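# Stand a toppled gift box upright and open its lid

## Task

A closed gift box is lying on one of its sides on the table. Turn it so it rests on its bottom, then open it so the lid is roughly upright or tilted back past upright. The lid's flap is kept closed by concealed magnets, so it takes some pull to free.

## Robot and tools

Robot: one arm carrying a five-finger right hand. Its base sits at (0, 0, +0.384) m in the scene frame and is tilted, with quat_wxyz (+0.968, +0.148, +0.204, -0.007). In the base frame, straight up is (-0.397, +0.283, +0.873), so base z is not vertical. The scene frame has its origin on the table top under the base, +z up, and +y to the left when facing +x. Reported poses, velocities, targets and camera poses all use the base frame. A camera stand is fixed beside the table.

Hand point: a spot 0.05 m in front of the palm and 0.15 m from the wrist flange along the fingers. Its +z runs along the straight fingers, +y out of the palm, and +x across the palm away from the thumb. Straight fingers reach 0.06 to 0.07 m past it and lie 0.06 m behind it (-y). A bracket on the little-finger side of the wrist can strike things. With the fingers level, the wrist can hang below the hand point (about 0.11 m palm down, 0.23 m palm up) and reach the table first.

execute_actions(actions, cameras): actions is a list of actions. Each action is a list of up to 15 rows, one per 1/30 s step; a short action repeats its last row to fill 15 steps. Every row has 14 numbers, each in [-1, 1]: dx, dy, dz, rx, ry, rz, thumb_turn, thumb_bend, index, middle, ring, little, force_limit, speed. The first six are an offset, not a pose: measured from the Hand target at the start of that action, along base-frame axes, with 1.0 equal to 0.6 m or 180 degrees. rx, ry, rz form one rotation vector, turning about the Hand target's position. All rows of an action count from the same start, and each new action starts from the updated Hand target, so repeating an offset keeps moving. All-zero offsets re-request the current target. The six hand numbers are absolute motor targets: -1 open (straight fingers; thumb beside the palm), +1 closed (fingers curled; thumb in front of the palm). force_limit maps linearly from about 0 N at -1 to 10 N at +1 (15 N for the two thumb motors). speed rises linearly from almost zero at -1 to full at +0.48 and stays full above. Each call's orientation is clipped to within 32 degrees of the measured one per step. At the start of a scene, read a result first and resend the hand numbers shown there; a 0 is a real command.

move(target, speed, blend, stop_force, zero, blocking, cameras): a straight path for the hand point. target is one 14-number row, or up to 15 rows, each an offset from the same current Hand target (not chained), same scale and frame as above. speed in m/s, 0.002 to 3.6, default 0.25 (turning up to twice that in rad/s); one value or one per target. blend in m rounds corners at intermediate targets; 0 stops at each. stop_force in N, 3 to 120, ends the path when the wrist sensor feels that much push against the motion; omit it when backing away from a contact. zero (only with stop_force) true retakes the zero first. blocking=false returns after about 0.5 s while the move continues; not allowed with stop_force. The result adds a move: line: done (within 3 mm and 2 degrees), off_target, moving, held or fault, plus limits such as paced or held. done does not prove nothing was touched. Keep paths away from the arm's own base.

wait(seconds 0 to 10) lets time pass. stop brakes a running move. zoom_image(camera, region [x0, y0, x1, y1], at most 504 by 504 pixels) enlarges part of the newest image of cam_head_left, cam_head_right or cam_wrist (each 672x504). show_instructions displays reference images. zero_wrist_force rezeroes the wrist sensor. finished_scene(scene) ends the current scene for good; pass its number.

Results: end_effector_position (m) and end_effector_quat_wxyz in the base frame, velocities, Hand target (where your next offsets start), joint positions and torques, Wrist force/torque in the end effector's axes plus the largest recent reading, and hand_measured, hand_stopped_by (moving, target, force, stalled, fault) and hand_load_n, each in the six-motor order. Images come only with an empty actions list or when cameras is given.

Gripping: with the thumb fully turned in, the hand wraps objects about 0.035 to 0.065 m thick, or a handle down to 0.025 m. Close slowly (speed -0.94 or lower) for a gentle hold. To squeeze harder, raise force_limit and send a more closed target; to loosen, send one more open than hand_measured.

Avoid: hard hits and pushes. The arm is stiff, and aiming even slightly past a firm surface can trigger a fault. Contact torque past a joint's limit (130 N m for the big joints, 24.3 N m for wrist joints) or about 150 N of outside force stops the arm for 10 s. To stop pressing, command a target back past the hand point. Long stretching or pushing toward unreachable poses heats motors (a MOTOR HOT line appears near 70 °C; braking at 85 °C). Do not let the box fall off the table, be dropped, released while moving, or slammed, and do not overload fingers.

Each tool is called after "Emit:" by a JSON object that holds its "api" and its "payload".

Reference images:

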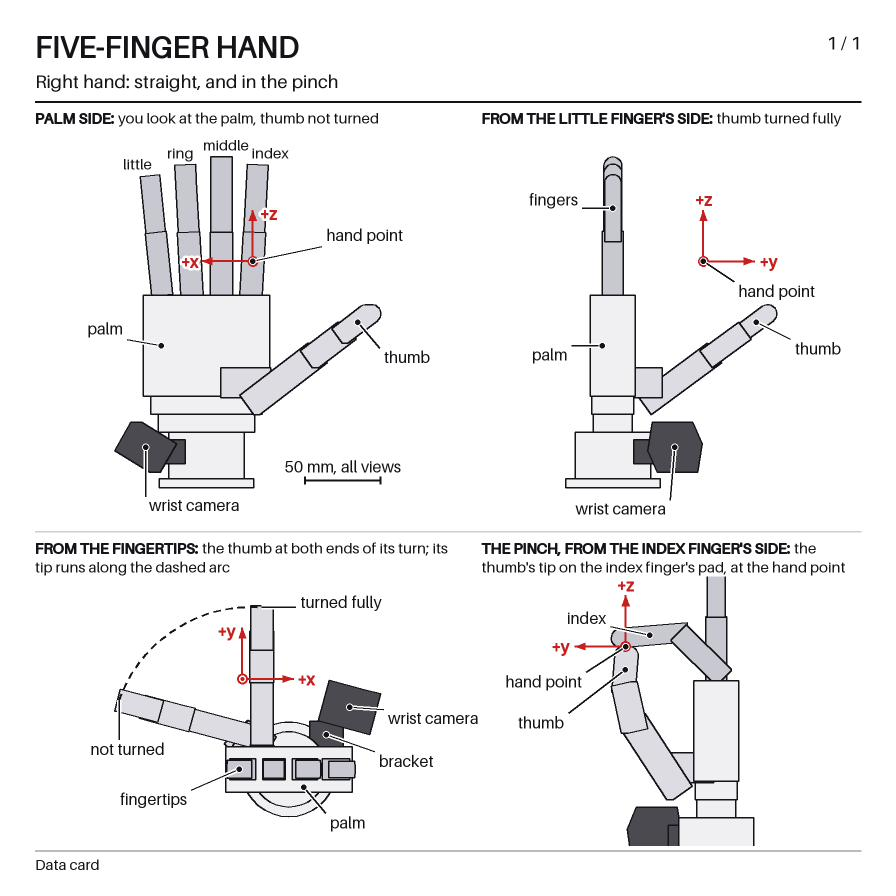

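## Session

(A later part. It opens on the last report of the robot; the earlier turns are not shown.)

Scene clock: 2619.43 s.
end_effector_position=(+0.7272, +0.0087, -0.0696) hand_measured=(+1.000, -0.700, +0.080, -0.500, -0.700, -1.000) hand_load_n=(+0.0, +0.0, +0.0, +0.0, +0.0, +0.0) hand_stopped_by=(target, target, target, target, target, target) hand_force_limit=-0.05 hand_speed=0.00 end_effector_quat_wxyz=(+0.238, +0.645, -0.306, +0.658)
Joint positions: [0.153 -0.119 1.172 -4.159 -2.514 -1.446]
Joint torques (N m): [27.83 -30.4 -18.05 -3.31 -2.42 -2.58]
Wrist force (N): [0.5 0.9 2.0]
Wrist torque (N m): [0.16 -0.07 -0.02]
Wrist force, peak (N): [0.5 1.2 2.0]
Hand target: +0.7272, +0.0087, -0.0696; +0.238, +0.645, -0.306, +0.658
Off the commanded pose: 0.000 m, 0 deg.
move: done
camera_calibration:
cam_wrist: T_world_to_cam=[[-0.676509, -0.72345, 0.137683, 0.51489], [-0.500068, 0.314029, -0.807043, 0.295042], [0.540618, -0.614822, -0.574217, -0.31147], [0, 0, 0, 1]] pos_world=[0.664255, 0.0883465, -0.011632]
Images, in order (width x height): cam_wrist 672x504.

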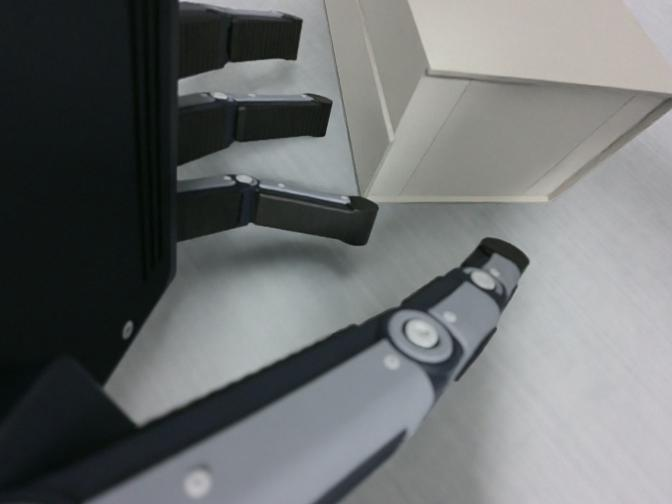

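Emit:
{"api": "move", "payload": {"target": [[0.03662, 0.06424, 0.04353, 0, 0, 0, 1, -0.7, 0.08, -0.5, -0.7, -1, -0.05, 0], [0.03662, 0.06424, 0.04353, 0, 0, 0, 1, -1, -1, -1, -1, -1, -0.05, 0], [0.14255, -0.05504, 0.13048, 0, 0, 0, 1, -1, -1, -1, -1, -1, -0.05, 0]], "speed": [0.1, 0.1, 0.15]}}

Emit:
{"api": "move", "payload": {"target": [-0.13231, -0.13046, -0.01779, 0, 0, 0, 1, -1, -1, -1, -1, -1, -0.05, 0], "speed": 0.03, "stop_force": 12, "cameras": ["cam_wrist", "cam_head_left"]}}

Scene clock: 2663.20 s.
end_effector_position=(+0.8126, -0.0242, +0.0086) hand_measured=(+1.000, -1.000, -1.000, -1.000, -1.000, -1.000) hand_load_n=(+0.5, +0.0, +0.0, +0.0, +0.0, +0.0) hand_stopped_by=(target, target, target, target, target, target) hand_force_limit=-0.05 hand_speed=0.00 end_effector_quat_wxyz=(+0.238, +0.645, -0.306, +0.658)
Joint positions: [0.087 -0.172 0.984 -3.921 -2.448 -1.45]
Joint torques (N m): [15.83 -36.02 -21.81 0.25 2.17 -2.64]
Wrist force (N): [0.3 0.7 1.5]
Wrist torque (N m): [0.14 -0.05 -0.01]
Wrist force, peak (N): [-0.1 1.7 1.9]
Hand target: +0.8127, -0.0243, +0.0087; +0.238, +0.645, -0.306, +0.658
Off the commanded pose: 0.000 m, 0 deg.
move: done

Scene clock: 2668.03 s.
end_effector_position=(+0.7334, -0.1026, -0.0020) hand_measured=(+1.000, -1.000, -1.000, -1.000, -1.000, -1.000) hand_load_n=(+0.5, +0.0, +0.0, +0.0, +0.0, +0.0) hand_stopped_by=(target, target, target, target, target, target) hand_force_limit=-0.05 hand_speed=0.00 end_effector_quat_wxyz=(+0.238, +0.645, -0.306, +0.658)
Joint positions: [-0.031 -0.294 1.374 -4.192 -2.33 -1.455]
Joint torques (N m): [11.57 -54.76 10.05 -3.58 2.06 -2.58]
Wrist force (N): [0.3 0.9 1.7]
Wrist torque (N m): [0.17 -0.04 -0.02]
Wrist force, peak (N): [0.3 0.5 2.4]
Hand target: +0.7334, -0.1026, -0.0020; +0.238, +0.645, -0.306, +0.658
Off the commanded pose: 0.000 m, 0 deg.
move: done
camera_calibration:
cam_wrist: T_world_to_cam=[[-0.676509, -0.72345, 0.137683, 0.429175], [-0.500068, 0.314029, -0.807043, 0.38768], [0.540618, -0.614822, -0.574217, -0.344323], [0, 0, 0, 1]] pos_world=[0.670355, -0.0229535, 0.056068]
Images, in order (width x height): cam_head_left 672x504, cam_wrist 672x504.

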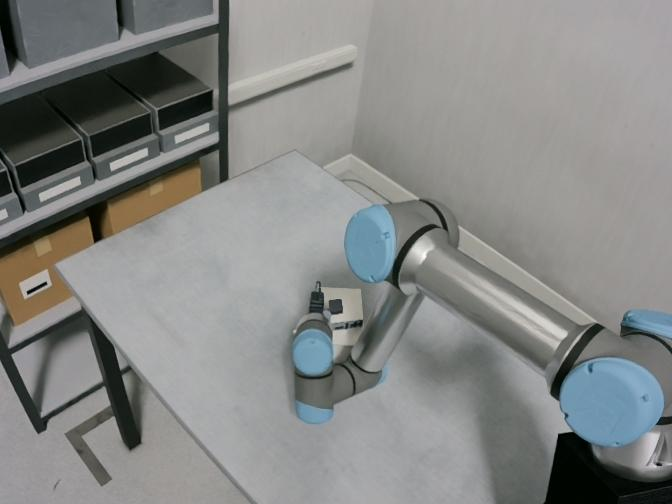

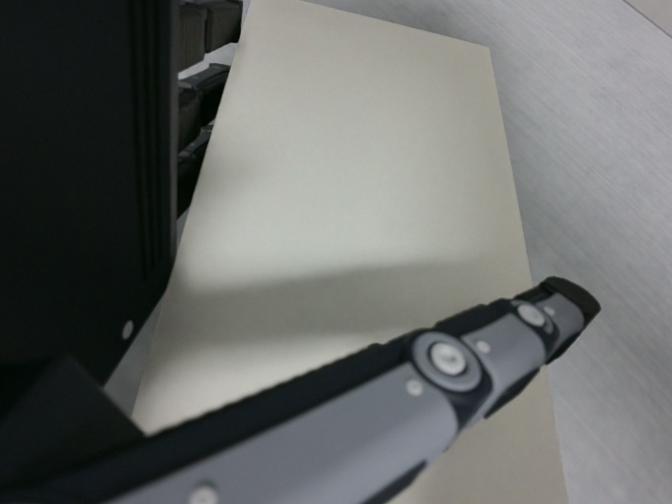

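Emit:
{"api": "move", "payload": {"target": [[0.01418, 0.01398, 0.00191, 0, 0, 0, 1, -1, -1, -1, -1, -1, -0.05, 0], [-0.06699, 0.21515, -0.10039, 0, 0, 0, 1, -1, -1, -1, -1, -1, -0.05, 0], [-0.06699, 0.21515, -0.10039, 0, 0, 0, 1, -0.7, 0.08, -0.5, -0.7, -1, -0.05, 0], [-0.04515, 0.19955, -0.14841, 0, 0, 0, 1, -0.7, 0.08, -0.5, -0.7, -1, -0.05, 0], [0.01219, 0.13499, -0.10135, 0, 0, 0, 1, -0.7, 0.08, -0.5, -0.7, -1, -0.05, 0], [0.02579, 0.11967, -0.09018, 0, 0, 0, 1, -0.7, 0.08, -0.5, -0.7, -1, -0.05, 0], [0.02579, 0.11967, -0.09018, 0, 0, 0, 1, -0.3, 0.08, -0.5, -0.7, -1, -0.2, -0.85]], "speed": [0.1, 0.2, 0.1, 0.1, 0.06, 0.02, 0.02], "cameras": ["cam_wrist"]}}

Scene clock: 2707.70 s.
end_effector_position=(+0.7488, -0.0308, -0.0561) hand_measured=(+1.000, -0.300, +0.080, -0.500, -0.700, -1.000) hand_load_n=(+1.0, +1.0, +1.0, +0.0, +0.0, +0.0) hand_stopped_by=(target, target, target, target, target, target) hand_force_limit=-0.20 hand_speed=-0.85 end_effector_quat_wxyz=(+0.238, +0.645, -0.306, +0.658)
Joint positions: [0.086 -0.139 1.164 -4.134 -2.447 -1.45]
Joint torques (N m): [14.24 -52.97 -17.37 -0.04 2.01 -2.64]
Wrist force (N): [0.3 0.6 1.6]
Wrist torque (N m): [0.15 -0.04 0.00]
Wrist force, peak (N): [1.0 1.2 2.3]
Hand target: +0.7488, -0.0308, -0.0561; +0.238, +0.645, -0.306, +0.658
Off the commanded pose: 0.000 m, 0 deg.
move: done
camera_calibration:
cam_wrist: T_world_to_cam=[[-0.676509, -0.72345, 0.137683, 0.499067], [-0.500068, 0.314029, -0.807043, 0.329142], [0.540618, -0.614822, -0.574217, -0.339681], [0, 0, 0, 1]] pos_world=[0.685855, 0.0488465, 0.001868]
Images, in order (width x height): cam_wrist 672x504.

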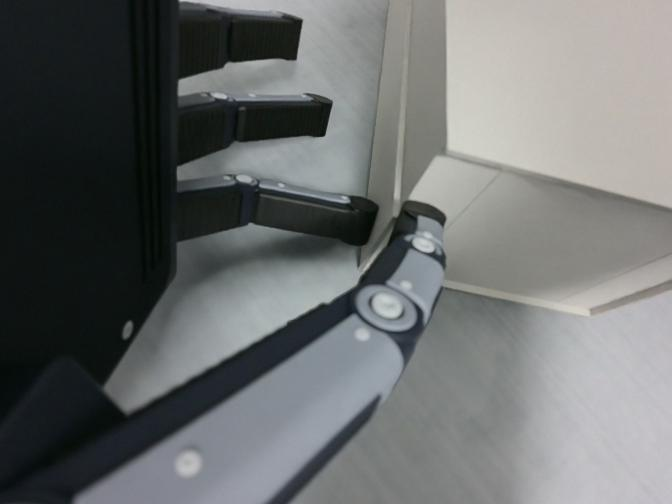

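Emit:
{"api": "move", "payload": {"target": [0, 0, 0, 0, 0, 0, 1, -0.05, 0.08, -0.5, -0.7, -1, -0.1, -0.88], "speed": 0.02, "cameras": ["cam_wrist"]}}

Emit:
{"api": "zoom_image", "payload": {"camera": "cam_wrist", "region": [300, 80, 600, 340]}}

Scene clock: 2714.40 s.
end_effector_position=(+0.7488, -0.0308, -0.0561) hand_measured=(+1.000, -0.186, +0.080, -0.500, -0.700, -1.000) hand_load_n=(+0.5, +5.0, +4.0, +0.0, +0.0, +0.0) hand_stopped_by=(target, force, target, target, target, target) hand_force_limit=-0.10 hand_speed=-0.88 end_effector_quat_wxyz=(+0.238, +0.645, -0.306, +0.658)
Joint positions: [0.086 -0.139 1.164 -4.134 -2.447 -1.45]
Joint torques (N m): [20.15 -43.01 -15.13 -1 1.78 -2.22]
Wrist force (N): [1.2 1.0 0.3]
Wrist torque (N m): [0.27 0.08 0.00]
Wrist force, peak (N): [2.3 0.3 -0.8]
Hand target: +0.7488, -0.0308, -0.0561; +0.238, +0.645, -0.306, +0.658
Off the commanded pose: 0.000 m, 0 deg.
move: done
camera_calibration:
cam_wrist: T_world_to_cam=[[-0.676509, -0.72345, 0.137683, 0.499067], [-0.500068, 0.314029, -0.807043, 0.329142], [0.540618, -0.614822, -0.574217, -0.339681], [0, 0, 0, 1]] pos_world=[0.685855, 0.0488465, 0.001868]
Images, in order (width x height): cam_wrist 672x504.

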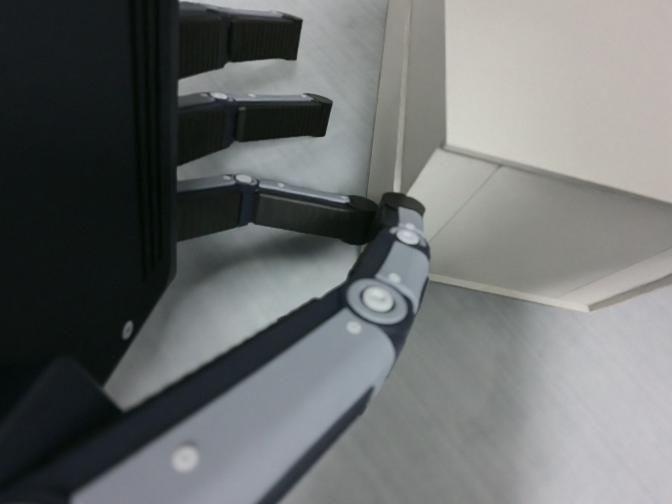

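Scaled by 1.680 from the camera's 672x504 image, which has a finer 960x720 frame.

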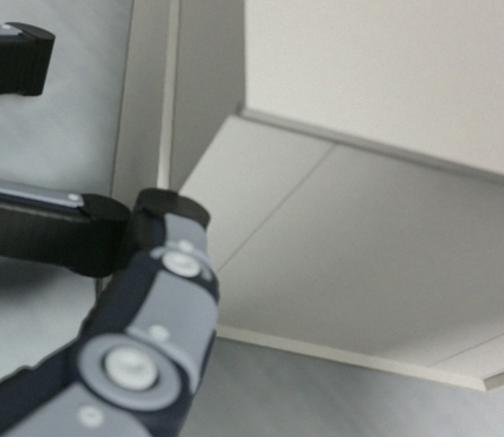

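Emit:
{"api": "move", "payload": {"target": [[-0.03887, 0.04377, -0.03191, 0, 0, 0, 1, -0.05, 0.08, -0.5, -0.7, -1, -0.1, -0.88], [-0.0435, 0.04708, -0.02172, 0, 0, 0, 1, -0.3, -0.2, -0.5, -0.7, -1, -0.2, 0]], "speed": 0.08, "cameras": ["cam_wrist"]}}

Scene clock: 2776.43 s.
end_effector_position=(+0.7227, -0.0025, -0.0691) hand_measured=(+1.000, -0.300, -0.200, -0.500, -0.700, -1.000) hand_load_n=(+0.5, +0.0, +0.0, +0.0, +0.0, +0.0) hand_stopped_by=(target, target, target, target, target, target) hand_force_limit=-0.20 hand_speed=0.00 end_effector_quat_wxyz=(+0.238, +0.645, -0.306, +0.658)
Joint positions: [0.136 -0.131 1.206 -4.182 -2.497 -1.447]
Joint torques (N m): [26.75 -54.09 8.52 -3.32 -2.47 2.21]
Wrist force (N): [0.4 0.8 1.7]
Wrist torque (N m): [0.17 -0.06 -0.09]
Wrist force, peak (N): [0.6 1.1 1.9]
Hand target: +0.7227, -0.0025, -0.0691; +0.238, +0.645, -0.306, +0.658
Off the commanded pose: 0.000 m, 0 deg.
move: done
camera_calibration:
cam_wrist: T_world_to_cam=[[-0.676509, -0.72345, 0.137683, 0.503674], [-0.500068, 0.314029, -0.807043, 0.296712], [0.540618, -0.614822, -0.574217, -0.315636], [0, 0, 0, 1]] pos_world=[0.659755, 0.0771465, -0.011132]
Images, in order (width x height): cam_wrist 672x504.

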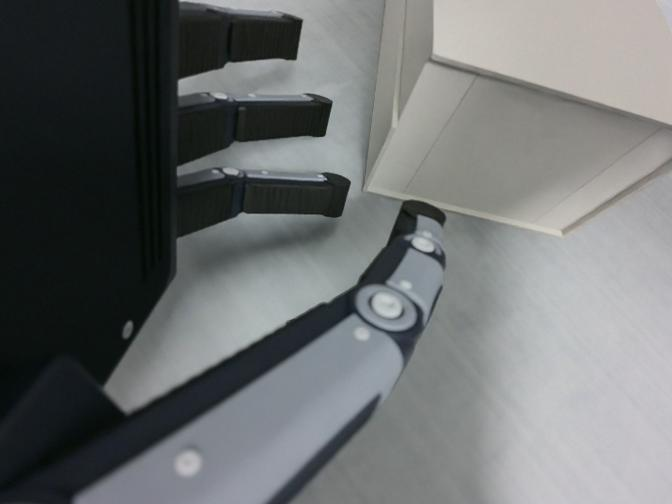

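Emit:
{"api": "move", "payload": {"target": [[-0.01654, -0.01631, -0.00222, 0, 0, 0, 1, -0.3, -0.2, -0.5, -0.7, -1, -0.2, 0], [0.02428, -0.06227, 0.03128, 0, 0, 0, 1, -0.3, -0.2, -0.5, -0.7, -1, -0.2, 0]], "speed": [0.08, 0.03]}}

Emit:
{"api": "move", "payload": {"target": [0.00926, -0.00662, -0.02037, 0, 0, 0, 1, -0.3, -0.2, -0.5, -0.7, -1, -0.2, 0], "speed": 0.008, "stop_force": 6, "cameras": ["cam_wrist"]}}

Scene clock: 2812.67 s.
end_effector_position=(+0.7220, -0.0073, -0.0720) hand_measured=(+1.000, -0.300, -0.200, -0.500, -0.700, -1.000) hand_load_n=(+0.0, +0.0, +0.0, +0.0, +0.0, +0.0) hand_stopped_by=(target, target, target, target, target, target) hand_force_limit=-0.20 hand_speed=0.00 end_effector_quat_wxyz=(+0.242, +0.646, -0.307, +0.655)
Joint positions: [0.129 -0.127 1.206 -4.179 -2.497 -1.447]
Joint torques (N m): [0.53 0.27 -0.34 0.15 -0.06 -0.24]
Wrist force (N): [0.6 0.8 1.8]
Wrist torque (N m): [0.17 -0.09 -0.08]
Wrist force, peak (N): [5.9 4.0 8.0]
Hand target: +0.7220, -0.0073, -0.0720; +0.242, +0.646, -0.307, +0.655
NO CONTROL: BRAKES ON. The controller of the arm reported an emergency stop while the arm waited for this call, through no command of yours: the brakes are set. The arm may sag a little while they close, then stands still. What the arm strikes, pushes or drops without control can cost score or fail the task. A move or wait that this ends or prevents says "fault": that word means this event, not a fault of the arm. Your reply's later calls are not run. Nothing of this call ran. The arm runs no command until a result says that a person gave control back. To wait, call execute_actions with no actions, or call wait with any seconds it accepts: either call returns when control is back, or after at most 30 seconds. The wait itself costs no score and uses none of the scene's actions.
move: fault; path passed 0 of 2 targets

not run: an earlier result of this reply reported a stop or a fault. Calls in your next reply go to the robot.

Emit:
{"api": "wait", "payload": {"seconds": 5}}

Scene clock: 2844.20 s.
end_effector_position=(+0.7220, -0.0073, -0.0720) hand_measured=(+1.000, -0.300, -0.200, -0.500, -0.700, -1.000) hand_load_n=(+0.5, +0.0, +0.0, +0.0, +0.0, +0.0) hand_stopped_by=(target, target, target, target, target, target) hand_force_limit=-0.20 hand_speed=0.00 end_effector_quat_wxyz=(+0.242, +0.646, -0.307, +0.655)
Joint positions: [0.129 -0.127 1.206 -4.179 -2.497 -1.447]
Joint torques (N m): [-1.36 -0.19 -0.01 0.29 -0.15 -0.17]
Wrist force (N): [0.7 1.1 1.7]
Wrist torque (N m): [0.22 -0.10 -0.07]
Wrist force, peak (N): [0.7 1.1 2.1]
Hand target: +0.7220, -0.0073, -0.0720; +0.242, +0.646, -0.307, +0.655
NO CONTROL, STILL: no person has given control back yet. Call execute_actions with no actions, or call wait, again.
wait: 0.00 of 5 s (a fault stop came first)

Emit:
{"api": "wait", "payload": {"seconds": 5}}

Scene clock: 2875.43 s.
end_effector_position=(+0.7220, -0.0073, -0.0720) hand_measured=(+1.000, -0.300, -0.200, -0.500, -0.700, -1.000) hand_load_n=(+0.0, +0.0, +0.0, +0.0, +0.0, +0.0) hand_stopped_by=(target, target, target, target, target, target) hand_force_limit=-0.20 hand_speed=0.00 end_effector_quat_wxyz=(+0.242, +0.646, -0.307, +0.655)
Joint positions: [0.129 -0.127 1.206 -4.179 -2.497 -1.447]
Joint torques (N m): [-0.85 0.63 0.45 0.33 -0.1 -0.25]
Wrist force (N): [0.5 0.8 1.8]
Wrist torque (N m): [0.16 -0.09 -0.09]
Wrist force, peak (N): [0.7 1.0 2.1]
Hand target: +0.7220, -0.0073, -0.0720; +0.242, +0.646, -0.307, +0.655
NO CONTROL, STILL: no person has given control back yet. Call execute_actions with no actions, or call wait, again.
wait: 0.00 of 5 s (a fault stop came first)

Emit:
{"api": "wait", "payload": {"seconds": 5}}

Scene clock: 2877.30 s.
end_effector_position=(+0.7220, -0.0073, -0.0720) hand_measured=(+1.000, -0.300, -0.200, -0.500, -0.700, -1.000) hand_load_n=(+0.5, +0.0, +0.0, +0.0, +0.0, +0.0) hand_stopped_by=(target, target, target, target, target, target) hand_force_limit=-0.20 hand_speed=0.00 end_effector_quat_wxyz=(+0.242, +0.646, -0.307, +0.655)
Joint positions: [0.129 -0.127 1.206 -4.179 -2.497 -1.447]
Joint torques (N m): [20.85 -42.85 -3.98 -1.6 -0.28 -0.17]
Wrist force (N): [0.4 0.9 1.6]
Wrist torque (N m): [0.18 -0.06 -0.09]
Wrist force, peak (N): [0.8 1.2 1.9]
Hand target: +0.7220, -0.0073, -0.0720; +0.242, +0.646, -0.307, +0.655
CONTROL GIVEN BACK BY A PERSON. The stop is reset and the motors are on. The brakes are open. The arm holds where it came to rest, not your last command. Commands run again from your next reply on.
wait: 0.00 of 5 s (a fault stop came first)

Emit:
{"api": "execute_actions", "payload": {"actions": [], "cameras": ["cam_wrist"]}}

Scene clock: 2879.83 s.
end_effector_position=(+0.7220, -0.0073, -0.0720) hand_measured=(+1.000, -0.300, -0.200, -0.500, -0.700, -1.000) hand_load_n=(+0.0, +0.0, +0.0, +0.0, +0.0, +0.0) hand_stopped_by=(target, target, target, target, target, target) hand_force_limit=-0.20 hand_speed=0.00 end_effector_quat_wxyz=(+0.242, +0.646, -0.307, +0.655)
Joint positions: [0.129 -0.127 1.206 -4.179 -2.497 -1.447]
Joint velocities: within noise
Joint torques (N m): [20.64 -43.44 -4.73 -1.56 -0.3 -0.17]
Wrist force (N): [0.4 0.8 1.7]
Wrist torque (N m): [0.18 -0.06 -0.10]
Wrist force, peak (N): [0.6 1.0 2.0]
Hand target: +0.7220, -0.0073, -0.0720; +0.242, +0.646, -0.307, +0.655
CONTROL GIVEN BACK BY A PERSON, as an earlier result said. The brakes are open. The arm holds where it came to rest, not your last command. Commands run again.
camera_calibration:
cam_wrist: T_world_to_cam=[[-0.680283, -0.718979, 0.142422, 0.503223], [-0.50299, 0.316613, -0.804212, 0.297886], [0.533119, -0.618729, -0.577026, -0.314551], [0, 0, 0, 1]] pos_world=[0.659861, 0.0728695, -0.0136108]
Images, in order (width x height): cam_wrist 672x504.

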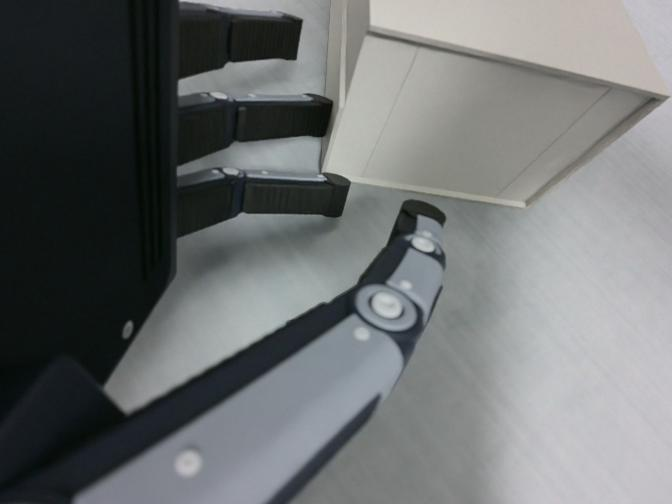

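Emit:
{"api": "move", "payload": {"target": [[0.02157, 0.02577, 0.00908, 0, 0, 0, 1, -0.3, -0.2, -0.5, -0.7, -1, -0.2, 0], [0.05898, -0.01636, 0.03979, 0, 0, 0, 1, -0.3, -0.2, -0.5, -0.7, -1, -0.2, 0], [0.05012, -0.0251, 0.0386, 0, 0, 0, 1, -0.3, -0.2, -0.5, -0.7, -1, -0.2, 0], [0.05401, -0.02948, 0.04179, 0, 0, 0, 1, -0.3, -0.2, -0.5, -0.7, -1, -0.2, 0]], "speed": [0.08, 0.08, 0.03, 0.02]}}

Emit:
{"api": "move", "payload": {"target": [0.00926, -0.00662, -0.02037, 0, 0, 0, 1, -0.3, -0.2, -0.5, -0.7, -1, -0.2, 0], "speed": 0.008, "stop_force": 6, "cameras": ["cam_wrist"]}}

Scene clock: 2920.63 s.
end_effector_position=(+0.7542, -0.0248, -0.0470) hand_measured=(+1.000, -0.300, -0.200, -0.500, -0.700, -1.000) hand_load_n=(+0.5, +0.0, +0.0, +0.0, +0.0, -0.5) hand_stopped_by=(target, target, target, target, target, target) hand_force_limit=-0.20 hand_speed=0.00 end_effector_quat_wxyz=(+0.242, +0.646, -0.307, +0.655)
Joint positions: [0.096 -0.149 1.148 -4.101 -2.463 -1.449]
Joint torques (N m): [14.95 -54.65 -17.6 0.25 1.95 -2.77]
Wrist force (N): [0.2 0.8 1.3]
Wrist torque (N m): [0.16 -0.06 -0.01]
Wrist force, peak (N): [0.7 1.2 2.1]
Hand target: +0.7544, -0.0250, -0.0469; +0.242, +0.646, -0.307, +0.655
Off the commanded pose: 0.000 m, 0 deg.
CONTROL GIVEN BACK BY A PERSON, as an earlier result said. Commands run again.
move: done

Scene clock: 2922.90 s.
end_effector_position=(+0.7576, -0.0273, -0.0540) hand_measured=(+1.000, -0.300, -0.200, -0.500, -0.700, -1.000) hand_load_n=(+0.5, +0.0, -2.5, +0.0, +0.0, -0.5) hand_stopped_by=(target, target, target, target, target, target) hand_force_limit=-0.20 hand_speed=0.00 end_effector_quat_wxyz=(+0.242, +0.646, -0.307, +0.655)
Joint positions: [0.091 -0.13 1.124 -4.097 -2.459 -1.45]
Joint torques (N m): [24.38 -52.42 8.96 -2.62 -2.59 -1.19]
Wrist force (N): [5.4 -1.0 -1.6]
Wrist torque (N m): [0.17 0.14 0.01]
Wrist force, peak (N): [7.8 -1.5 -3.1]
Hand target: +0.7576, -0.0273, -0.0540; +0.242, +0.646, -0.307, +0.655 (not the last commanded pose)
Off the commanded pose: 0.006 m, 0 deg.
move: contact
camera_calibration:
cam_wrist: T_world_to_cam=[[-0.680188, -0.719074, 0.142397, 0.510435], [-0.502977, 0.31651, -0.804261, 0.336597], [0.533253, -0.618671, -0.576964, -0.335616], [0, 0, 0, 1]] pos_world=[0.695461, 0.0528688, 0.0043888]
Images, in order (width x height): cam_wrist 672x504.

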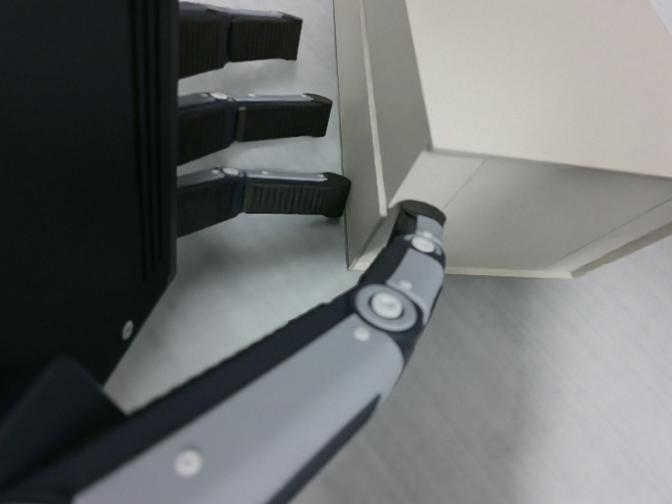

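Emit:
{"api": "move", "payload": {"target": [0, 0, 0, 0, 0, 0, 1, -0.05, -0.2, -0.5, -0.7, -1, -0.05, -0.88], "speed": 0.02, "cameras": ["cam_wrist"]}}

Emit:
{"api": "zoom_image", "payload": {"camera": "cam_wrist", "region": [300, 80, 600, 340]}}

Scene clock: 2930.50 s.
end_effector_position=(+0.7576, -0.0273, -0.0539) hand_measured=(+1.000, -0.052, -0.200, -0.500, -0.700, -1.000) hand_load_n=(+0.5, +3.5, -0.5, +0.0, +0.0, +0.0) hand_stopped_by=(target, target, target, target, target, target) hand_force_limit=-0.05 hand_speed=-0.88 end_effector_quat_wxyz=(+0.241, +0.646, -0.307, +0.655)
Joint positions: [0.091 -0.13 1.124 -4.097 -2.459 -1.45]
Joint torques (N m): [22.94 -52.04 8.17 -1.66 -2.08 2.24]
Wrist force (N): [6.2 -0.2 -3.8]
Wrist torque (N m): [0.25 0.18 0.04]
Wrist force, peak (N): [6.9 0.2 -5.6]
Hand target: +0.7576, -0.0273, -0.0540; +0.242, +0.646, -0.307, +0.655
Off the commanded pose: 0.000 m, 0 deg.
move: done
camera_calibration:
cam_wrist: T_world_to_cam=[[-0.680257, -0.719031, 0.142284, 0.510483], [-0.502881, 0.31661, -0.804281, 0.336525], [0.533254, -0.61867, -0.576963, -0.335617], [0, 0, 0, 1]] pos_world=[0.695461, 0.0528694, 0.00438874]
Images, in order (width x height): cam_wrist 672x504.

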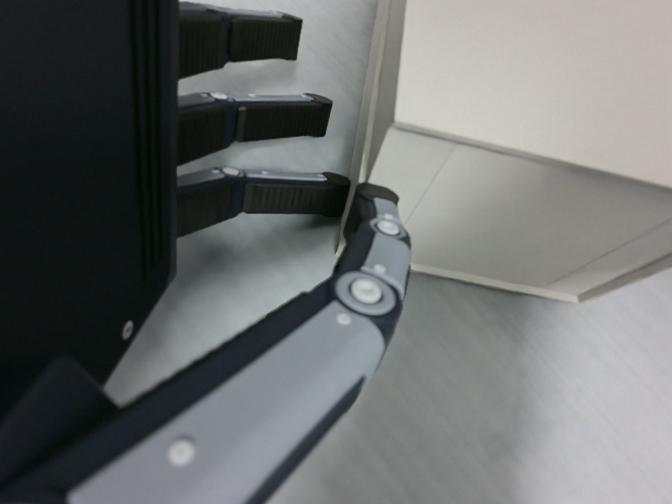

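Scaled by 1.680 from the camera's 672x504 image, which has a finer 960x720 frame.

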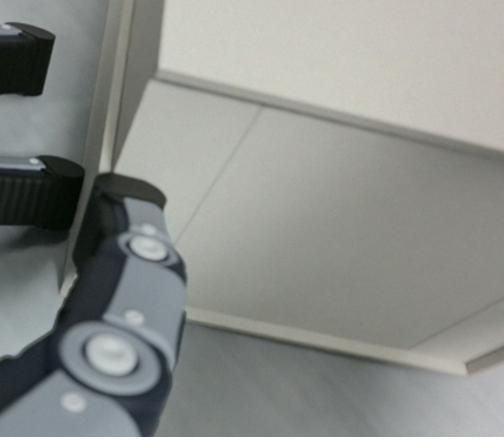

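Emit:
{"api": "move", "payload": {"target": [[-0.03924, 0.05316, 0.01092, 0, 0, 0, 1, -0.05, -0.2, -0.5, -0.7, -1, -0.05, -0.88], [-0.05868, 0.07505, -0.00503, 0, 0, 0, 1, -0.8, -0.2, -0.5, -0.7, -1, -0.05, 0]], "speed": 0.1, "cameras": ["cam_wrist", "cam_head_left"]}}

Emit:
{"api": "zoom_image", "payload": {"camera": "cam_wrist", "region": [300, 0, 480, 150]}}

Emit:
{"api": "zoom_image", "payload": {"camera": "cam_head_left", "region": [280, 270, 400, 400]}}

Scene clock: 3150.73 s.
end_effector_position=(+0.7224, +0.0178, -0.0570) hand_measured=(+1.000, -0.800, -0.200, -0.500, -0.700, -1.000) hand_load_n=(+0.0, +0.0, +0.0, +0.0, +0.0, +0.0) hand_stopped_by=(target, target, target, target, target, target) hand_force_limit=-0.05 hand_speed=0.00 end_effector_quat_wxyz=(+0.242, +0.646, -0.307, +0.655)
Joint positions: [0.169 -0.149 1.197 -4.146 -2.537 -1.444]
Joint torques (N m): [27.3 -31.2 8.24 -3.25 -2.57 2.23]
Wrist force (N): [0.4 0.8 1.9]
Wrist torque (N m): [0.15 -0.07 -0.09]
Wrist force, peak (N): [6.3 -0.5 -4.1]
Hand target: +0.7224, +0.0178, -0.0570; +0.242, +0.646, -0.307, +0.655
Off the commanded pose: 0.000 m, 0 deg.
move: done
camera_calibration:
cam_wrist: T_world_to_cam=[[-0.680257, -0.719031, 0.142284, 0.519321], [-0.502881, 0.31661, -0.804281, 0.302163], [0.533254, -0.61867, -0.576963, -0.290737], [0, 0, 0, 1]] pos_world=[0.660261, 0.0978694, 0.00138874]
Images, in order (width x height): cam_head_left 672x504, cam_wrist 672x504.

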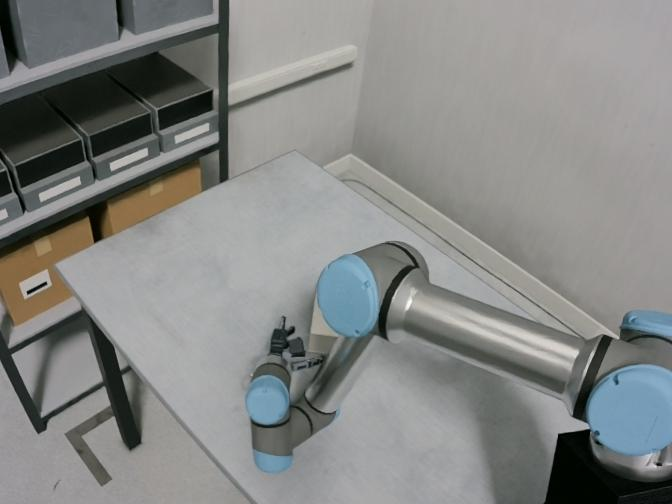

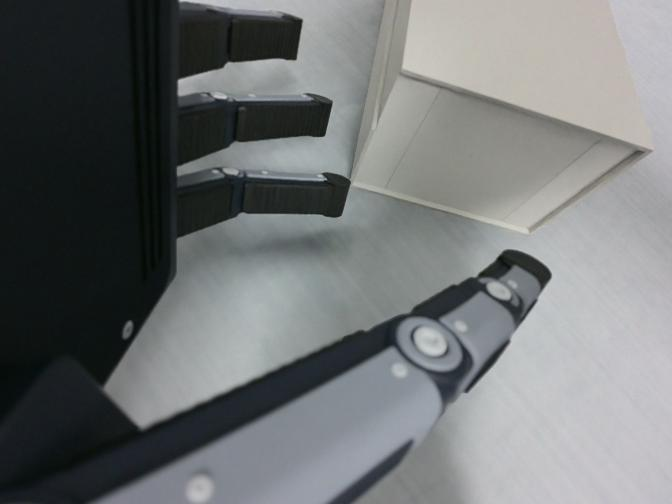

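Scaled by 2.800 from the camera's 672x504 image, which has a finer 960x720 frame.

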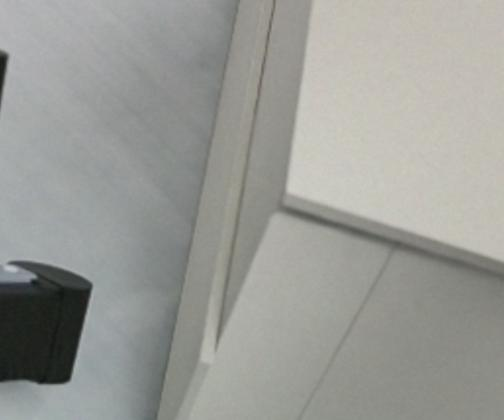

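Scaled by 3.877 from the camera's 672x504 image, which has a finer 960x720 frame.

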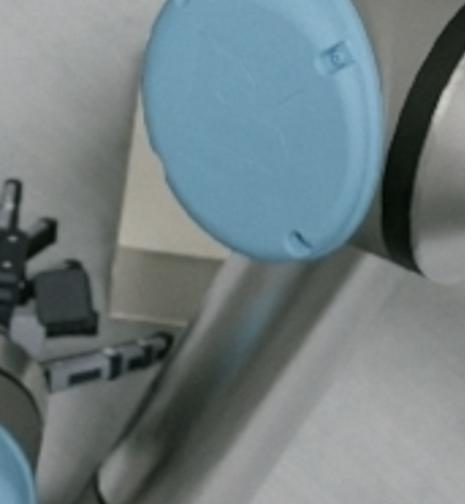

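Emit:
{"api": "move", "payload": {"target": [[0.0626, 0.11799, 0.08561, 0, 0, 0, 1, -0.8, -0.2, -0.5, -0.7, -1, -0.05, 0], [0.16755, -0.00019, 0.17176, 0.2363, 0.233, 0.0318, 1, -1, -1, -1, -1, -1, -0.05, 0]], "speed": 0.2, "cameras": ["cam_wrist", "cam_head_left"]}}

Scene clock: 3240.00 s.
end_effector_position=(+0.8229, +0.0177, +0.0461) hand_measured=(+1.000, -1.000, -1.000, -1.000, -1.000, -1.000) hand_load_n=(+0.0, +0.0, +0.0, +0.0, +0.0, +0.0) hand_stopped_by=(target, target, target, target, target, target) hand_force_limit=-0.05 hand_speed=0.00 end_effector_quat_wxyz=(+0.056, +0.889, -0.383, +0.244)
Joint positions: [-0.028 -0.643 1.102 -2.458 -1.85 -0.846]
Joint torques (N m): [12.83 -42.63 -28.35 -0.22 1.9 -1.42]
Wrist force (N): [0.4 0.8 1.2]
Wrist torque (N m): [0.11 -0.10 0.01]
Wrist force, peak (N): [0.2 1.5 2.2]
Hand target: +0.8229, +0.0177, +0.0461; +0.056, +0.889, -0.383, +0.244
Off the commanded pose: 0.000 m, 0 deg.
move: done
camera_calibration:
cam_wrist: T_world_to_cam=[[-0.538723, -0.842469, -0.00482633, 0.465491], [-0.839539, 0.536353, 0.0865999, 0.667754], [-0.0703691, 0.0507053, -0.996231, 0.219229], [0, 0, 0, 1]] pos_world=[0.826803, 0.0228937, 0.162822]
Images, in order (width x height): cam_head_left 672x504, cam_wrist 672x504.

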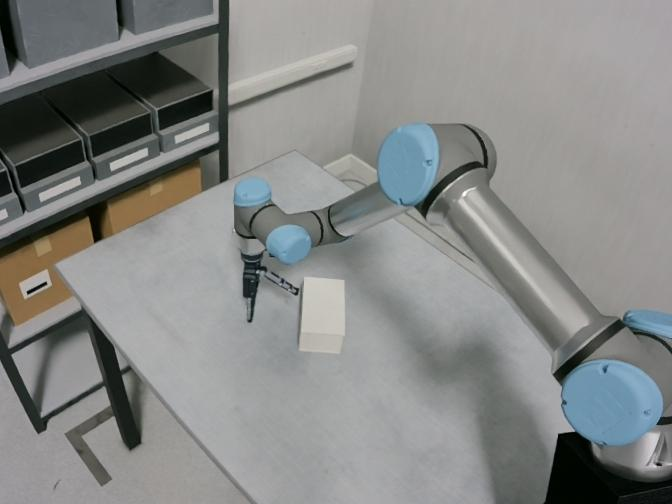

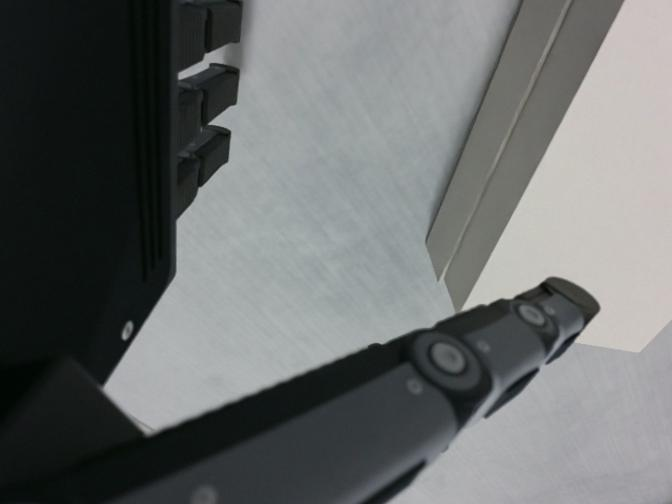

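Emit:
{"api": "move", "payload": {"target": [0.01158, -0.00827, -0.02546, 0, 0, 0, 1, -1, -1, -1, -1, -1, -0.05, 0], "speed": 0.1}}

Emit:
{"api": "move", "payload": {"target": [-0.20082, -0.19802, -0.027, 0, 0, 0, 1, -1, -1, -1, -1, -1, -0.05, 0], "speed": 0.04, "stop_force": 12}}

Emit:
{"api": "move", "payload": {"target": [[0.0945, 0.09318, 0.0127, 0, 0, 0, 1, -1, -1, -1, -1, -1, -0.05, 0], [0.0945, 0.09318, 0.0127, 0, 0, 0, -1, -1, 0, 0, 0, 0, -0.05, 0.2], [0.12428, 0.0719, -0.05278, 0, 0, 0, -1, -1, 0, 0, 0, 0, -0.05, 0.2]], "speed": 0.15}}

Emit:
{"api": "move", "payload": {"target": [-0.0378, -0.03727, -0.00508, 0, 0, 0, -1, -1, 0, 0, 0, 0, -0.05, 0.2], "speed": 0.03, "stop_force": 8, "cameras": ["cam_wrist", "cam_head_left"]}}

Scene clock: 3271.30 s.
end_effector_position=(+0.8298, +0.0128, +0.0310) hand_measured=(+1.000, -1.000, -1.000, -1.000, -1.000, -1.000) hand_load_n=(+0.0, -0.5, +0.0, +0.0, +0.0, +0.0) hand_stopped_by=(target, target, target, target, target, target) hand_force_limit=-0.05 hand_speed=0.00 end_effector_quat_wxyz=(+0.056, +0.889, -0.383, +0.244)
Joint positions: [-0.034 -0.61 1.08 -2.47 -1.848 -0.852]
Joint torques (N m): [14.15 -42.03 -28.95 -3.86 2.14 -2.47]
Wrist force (N): [0.4 0.8 1.4]
Wrist torque (N m): [0.09 -0.11 0.03]
Wrist force, peak (N): [0.3 1.2 1.5]
Hand target: +0.8299, +0.0127, +0.0308; +0.056, +0.889, -0.383, +0.244
Off the commanded pose: 0.000 m, 0 deg.
move: done

Scene clock: 3276.67 s.
end_effector_position=(+0.7094, -0.1061, +0.0146) hand_measured=(+1.000, -1.000, -1.000, -1.000, -1.000, -1.000) hand_load_n=(+0.0, +0.0, +0.0, +0.0, +0.0, +0.0) hand_stopped_by=(target, target, target, target, target, target) hand_force_limit=-0.05 hand_speed=0.00 end_effector_quat_wxyz=(+0.056, +0.889, -0.383, +0.244)
Joint positions: [-0.218 -0.835 1.593 -2.798 -1.768 -1.022]
Joint torques (N m): [7.85 -59.03 3.69 -3.92 2.13 -2.6]
Wrist force (N): [0.0 0.9 1.4]
Wrist torque (N m): [0.12 -0.04 0.02]
Wrist force, peak (N): [0.2 0.4 2.0]
Hand target: +0.7094, -0.1061, +0.0146; +0.056, +0.889, -0.383, +0.244
Off the commanded pose: 0.000 m, 0 deg.
move: done

Scene clock: 3280.17 s.
end_effector_position=(+0.7839, -0.0629, -0.0169) hand_measured=(-1.000, -1.000, +0.000, +0.000, +0.000, +0.000) hand_load_n=(+0.0, +0.0, +0.0, +0.0, +0.0, +0.0) hand_stopped_by=(target, target, target, target, target, target) hand_force_limit=-0.05 hand_speed=0.20 end_effector_quat_wxyz=(+0.056, +0.889, -0.383, +0.244)
Joint positions: [-0.138 -0.653 1.319 -2.691 -1.803 -0.949]
Joint torques (N m): [10.6 -39.56 -23.83 -3.87 2.2 -2.7]
Wrist force (N): [0.7 0.8 1.2]
Wrist torque (N m): [0.12 -0.12 0.04]
Wrist force, peak (N): [0.2 1.8 1.7]
Hand target: +0.7840, -0.0630, -0.0171; +0.056, +0.889, -0.383, +0.244
Off the commanded pose: 0.000 m, 0 deg.
move: done

Scene clock: 3282.33 s.
end_effector_position=(+0.7613, -0.0853, -0.0201) hand_measured=(-1.000, -1.000, +0.000, +0.000, +0.000, +0.000) hand_load_n=(+0.0, -0.5, +0.0, +0.5, +0.0, +0.0) hand_stopped_by=(target, target, target, target, target, target) hand_force_limit=-0.05 hand_speed=0.20 end_effector_quat_wxyz=(+0.056, +0.889, -0.383, +0.244)
Joint positions: [-0.173 -0.69 1.41 -2.752 -1.788 -0.981]
Joint torques (N m): [9.78 -61.9 2.56 -3.91 2.25 -2.62]
Wrist force (N): [0.3 0.7 1.3]
Wrist torque (N m): [0.13 -0.07 0.03]
Wrist force, peak (N): [0.2 0.7 1.7]
Hand target: +0.7613, -0.0853, -0.0201; +0.056, +0.889, -0.383, +0.244
Off the commanded pose: 0.000 m, 0 deg.
move: done
camera_calibration:
cam_wrist: T_world_to_cam=[[-0.538723, -0.842469, -0.00482633, 0.345158], [-0.839539, 0.536353, 0.0865999, 0.676923], [-0.0703691, 0.0507053, -0.996231, 0.154259], [0, 0, 0, 1]] pos_world=[0.765103, -0.0801063, 0.0967221]
Images, in order (width x height): cam_head_left 672x504, cam_wrist 672x504.

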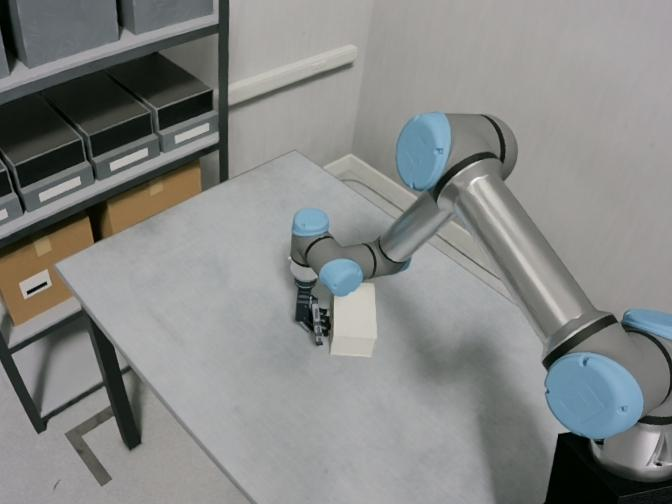

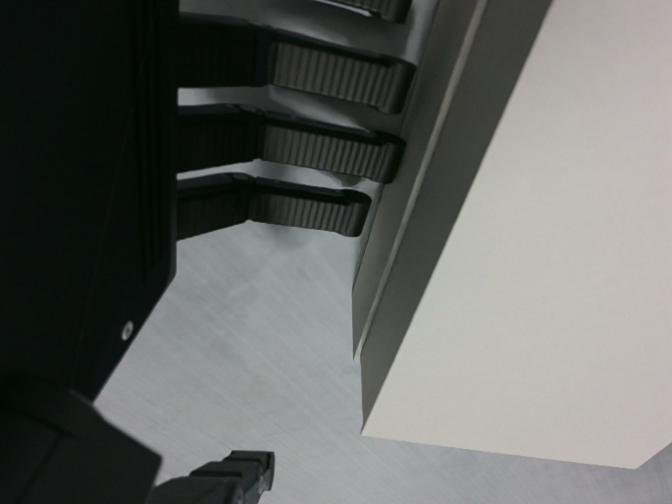

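Emit:
{"api": "execute_actions", "payload": {"actions": [], "cameras": ["cam_head_left","cam_wrist"]}}

Scene clock: 3316.80 s.
end_effector_position=(+0.7613, -0.0853, -0.0201) hand_measured=(-1.000, -1.000, +0.000, +0.000, +0.000, +0.000) hand_load_n=(+0.0, +0.0, +0.0, +0.5, +0.0, +0.0) hand_stopped_by=(target, target, target, target, target, target) hand_force_limit=-0.05 hand_speed=0.20 end_effector_quat_wxyz=(+0.056, +0.889, -0.383, +0.244)
Joint positions: [-0.173 -0.69 1.41 -2.752 -1.788 -0.981]
Joint velocities: within noise
Joint torques (N m): [9.01 -61.43 1.43 -3.46 2.19 -2.69]
Wrist force (N): [0.6 0.9 1.2]
Wrist torque (N m): [0.15 -0.12 0.04]
Wrist force, peak (N): [0.4 0.9 1.8]
Hand target: +0.7613, -0.0853, -0.0201; +0.056, +0.889, -0.383, +0.244
Off the commanded pose: 0.000 m, 0 deg.
camera_calibration:
cam_wrist: T_world_to_cam=[[-0.538723, -0.842469, -0.00482633, 0.345158], [-0.839539, 0.536353, 0.0865999, 0.676923], [-0.0703691, 0.0507053, -0.996231, 0.154259], [0, 0, 0, 1]] pos_world=[0.765103, -0.0801063, 0.0967221]
Images, in order (width x height): cam_head_left 672x504, cam_wrist 672x504.

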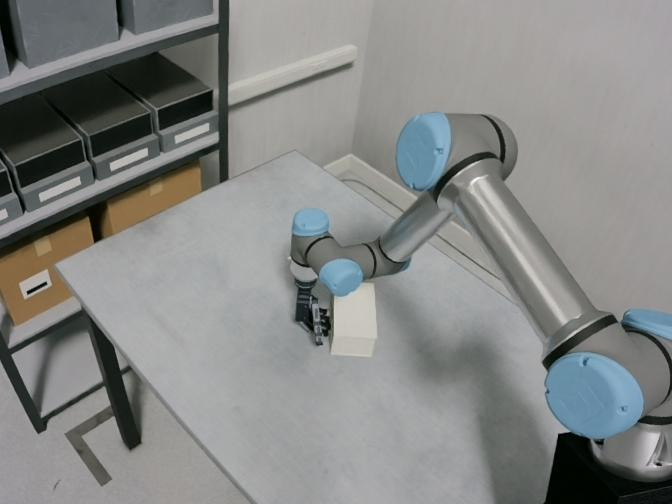

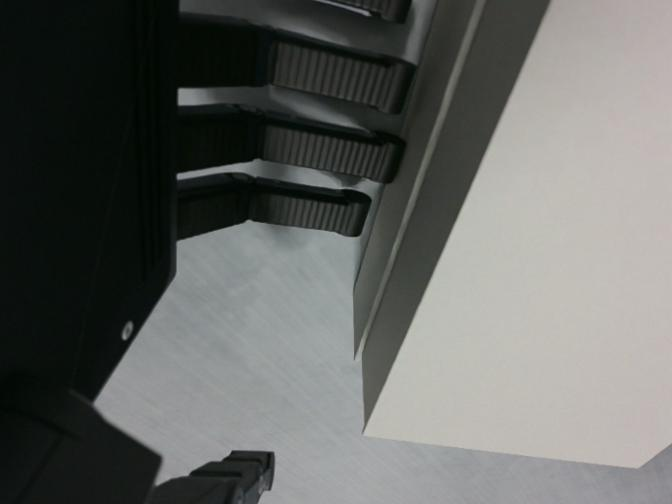

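Emit:
{"api": "move", "payload": {"target": [[0,0,0,0,0,0,-1,-1,0,0.15,0,-0.3,-0.05,0.2],[0.00397,-0.00284,-0.00873,0,0,0,-1,-1,0,0.15,0,-0.3,-0.05,0.2]], "speed": 0.03}}

Emit:
{"api": "move", "payload": {"target": [-0.01418,-0.01398,-0.00191,0,0,0,-1,-1,0,0.15,0,-0.3,-0.05,0.2], "speed": 0.01, "stop_force": 3, "cameras": ["cam_head_left","cam_wrist"]}}

Scene clock: 3436.93 s.
end_effector_position=(+0.7637, -0.0870, -0.0252) hand_measured=(-1.000, -1.000, +0.000, +0.150, +0.000, -0.202) hand_load_n=(+0.0, +0.0, +0.0, +0.0, +0.0, -36.0) hand_stopped_by=(target, target, target, target, target, stalled) hand_force_limit=-0.05 hand_speed=0.20 end_effector_quat_wxyz=(+0.056, +0.889, -0.383, +0.244)
Joint positions: [-0.175 -0.678 1.401 -2.756 -1.787 -0.983]
Joint torques (N m): [-14.9 -6.27 -5.86 2.86 -6.03 -1.98]
Wrist force (N): [-4.0 -28.7 -47.3]
Wrist torque (N m): [0.76 2.89 -1.77]
Wrist force, peak (N): [-9.7 -29.3 -48.7]
Hand target: +0.7637, -0.0870, -0.0253; +0.056, +0.889, -0.383, +0.244
Off the commanded pose: 0.000 m, 0 deg.
move: done

Scene clock: 3438.40 s.
end_effector_position=(+0.7637, -0.0871, -0.0252) hand_measured=(-1.000, -1.000, +0.000, +0.150, +0.000, -0.200) hand_load_n=(+0.0, +0.0, +0.0, +0.0, +0.0, -36.0) hand_stopped_by=(target, target, target, target, target, stalled) hand_force_limit=-0.05 hand_speed=0.20 end_effector_quat_wxyz=(+0.056, +0.889, -0.383, +0.244)
Joint positions: [-0.175 -0.677 1.401 -2.756 -1.787 -0.983]
Joint torques (N m): [-5.19 -11.53 -5.52 6.68 -3.29 2.93]
Wrist force (N): [-4.9 -30.3 -48.9]
Wrist torque (N m): [0.84 2.89 -1.88]
Wrist force, peak (N): [-5.5 -31.4 -50.1]
Hand target: +0.7637, -0.0871, -0.0252; +0.056, +0.889, -0.383, +0.244 (not the last commanded pose)
Off the commanded pose: 0.012 m, 0 deg.
move: contact
camera_calibration:
cam_wrist: T_world_to_cam=[[-0.538658, -0.84251, -0.00494043, 0.344951], [-0.839597, 0.536289, 0.0864328, 0.680345], [-0.070171, 0.0507057, -0.996245, 0.149282], [0, 0, 0, 1]] pos_world=[0.767502, -0.0818066, 0.0916213]
Images, in order (width x height): cam_head_left 672x504, cam_wrist 672x504.

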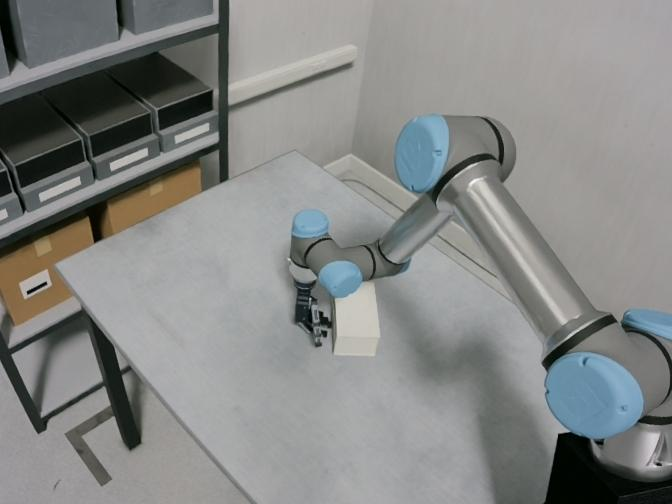

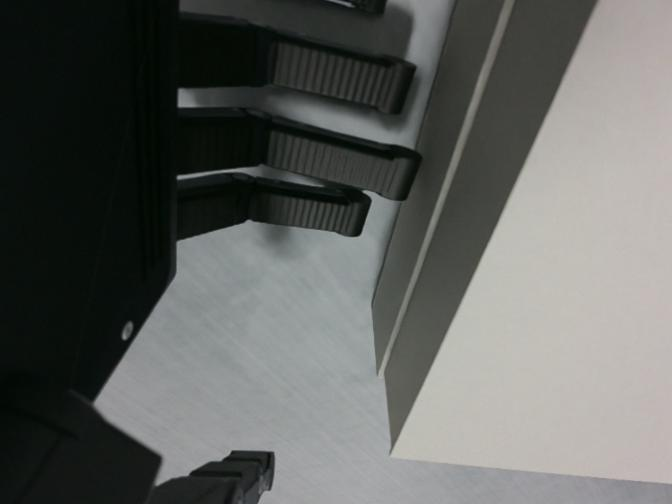

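Emit:
{"api": "move", "payload": {"target": [0,0,0,0,0,0,-1,-1,0,0.15,0,0,-0.05,0.2], "speed": 0.03}}

Emit:
{"api": "move", "payload": {"target": [-0.01653,-0.01631,-0.00222,0,0,0,-1,-1,0,0.15,0,0,-0.05,0.2], "speed": 0.01, "stop_force": 3, "cameras": ["cam_head_left","cam_wrist"]}}

Scene clock: 3448.17 s.
end_effector_position=(+0.7636, -0.0871, -0.0253) hand_measured=(-1.000, -1.000, +0.000, +0.150, +0.000, +0.000) hand_load_n=(+0.0, +0.0, +0.0, +0.0, +0.0, +0.0) hand_stopped_by=(target, target, target, target, target, target) hand_force_limit=-0.05 hand_speed=0.20 end_effector_quat_wxyz=(+0.056, +0.889, -0.383, +0.244)
Joint positions: [-0.175 -0.677 1.401 -2.756 -1.787 -0.983]
Joint torques (N m): [21.78 -63.52 -7.75 -3.85 -0.92 1.73]
Wrist force (N): [0.2 0.9 1.8]
Wrist torque (N m): [0.12 -0.06 -0.01]
Wrist force, peak (N): [-4.9 -30.3 -49.1]
Hand target: +0.7637, -0.0871, -0.0252; +0.056, +0.889, -0.383, +0.244
Off the commanded pose: 0.000 m, 0 deg.
move: done

Scene clock: 3450.53 s.
end_effector_position=(+0.7538, -0.0968, -0.0265) hand_measured=(-1.000, -1.000, +0.000, +0.150, +0.000, +0.000) hand_load_n=(+0.0, +0.0, +0.0, +0.0, +0.0, +0.0) hand_stopped_by=(target, target, target, target, target, target) hand_force_limit=-0.05 hand_speed=0.20 end_effector_quat_wxyz=(+0.056, +0.889, -0.383, +0.244)
Joint positions: [-0.191 -0.692 1.439 -2.782 -1.78 -0.998]
Joint torques (N m): [9.04 -62.35 3.87 -3.87 2.27 -2.51]
Wrist force (N): [-0.1 0.4 1.8]
Wrist torque (N m): [0.05 -0.03 0.00]
Wrist force, peak (N): [0.0 0.8 2.1]
Hand target: +0.7538, -0.0968, -0.0265; +0.056, +0.889, -0.383, +0.244
Off the commanded pose: 0.000 m, 0 deg.
move: done
camera_calibration:
cam_wrist: T_world_to_cam=[[-0.538658, -0.84251, -0.00494043, 0.331355], [-0.839597, 0.536289, 0.0864328, 0.67741], [-0.070171, 0.0507057, -0.996245, 0.147689], [0, 0, 0, 1]] pos_world=[0.757602, -0.0916066, 0.0902213]
Images, in order (width x height): cam_head_left 672x504, cam_wrist 672x504.

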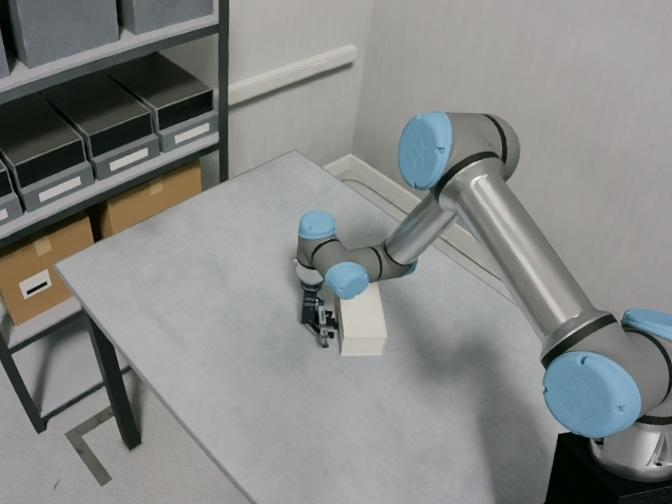

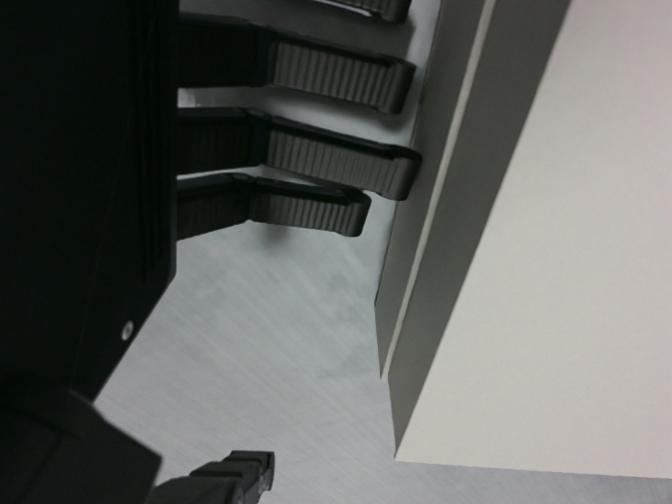

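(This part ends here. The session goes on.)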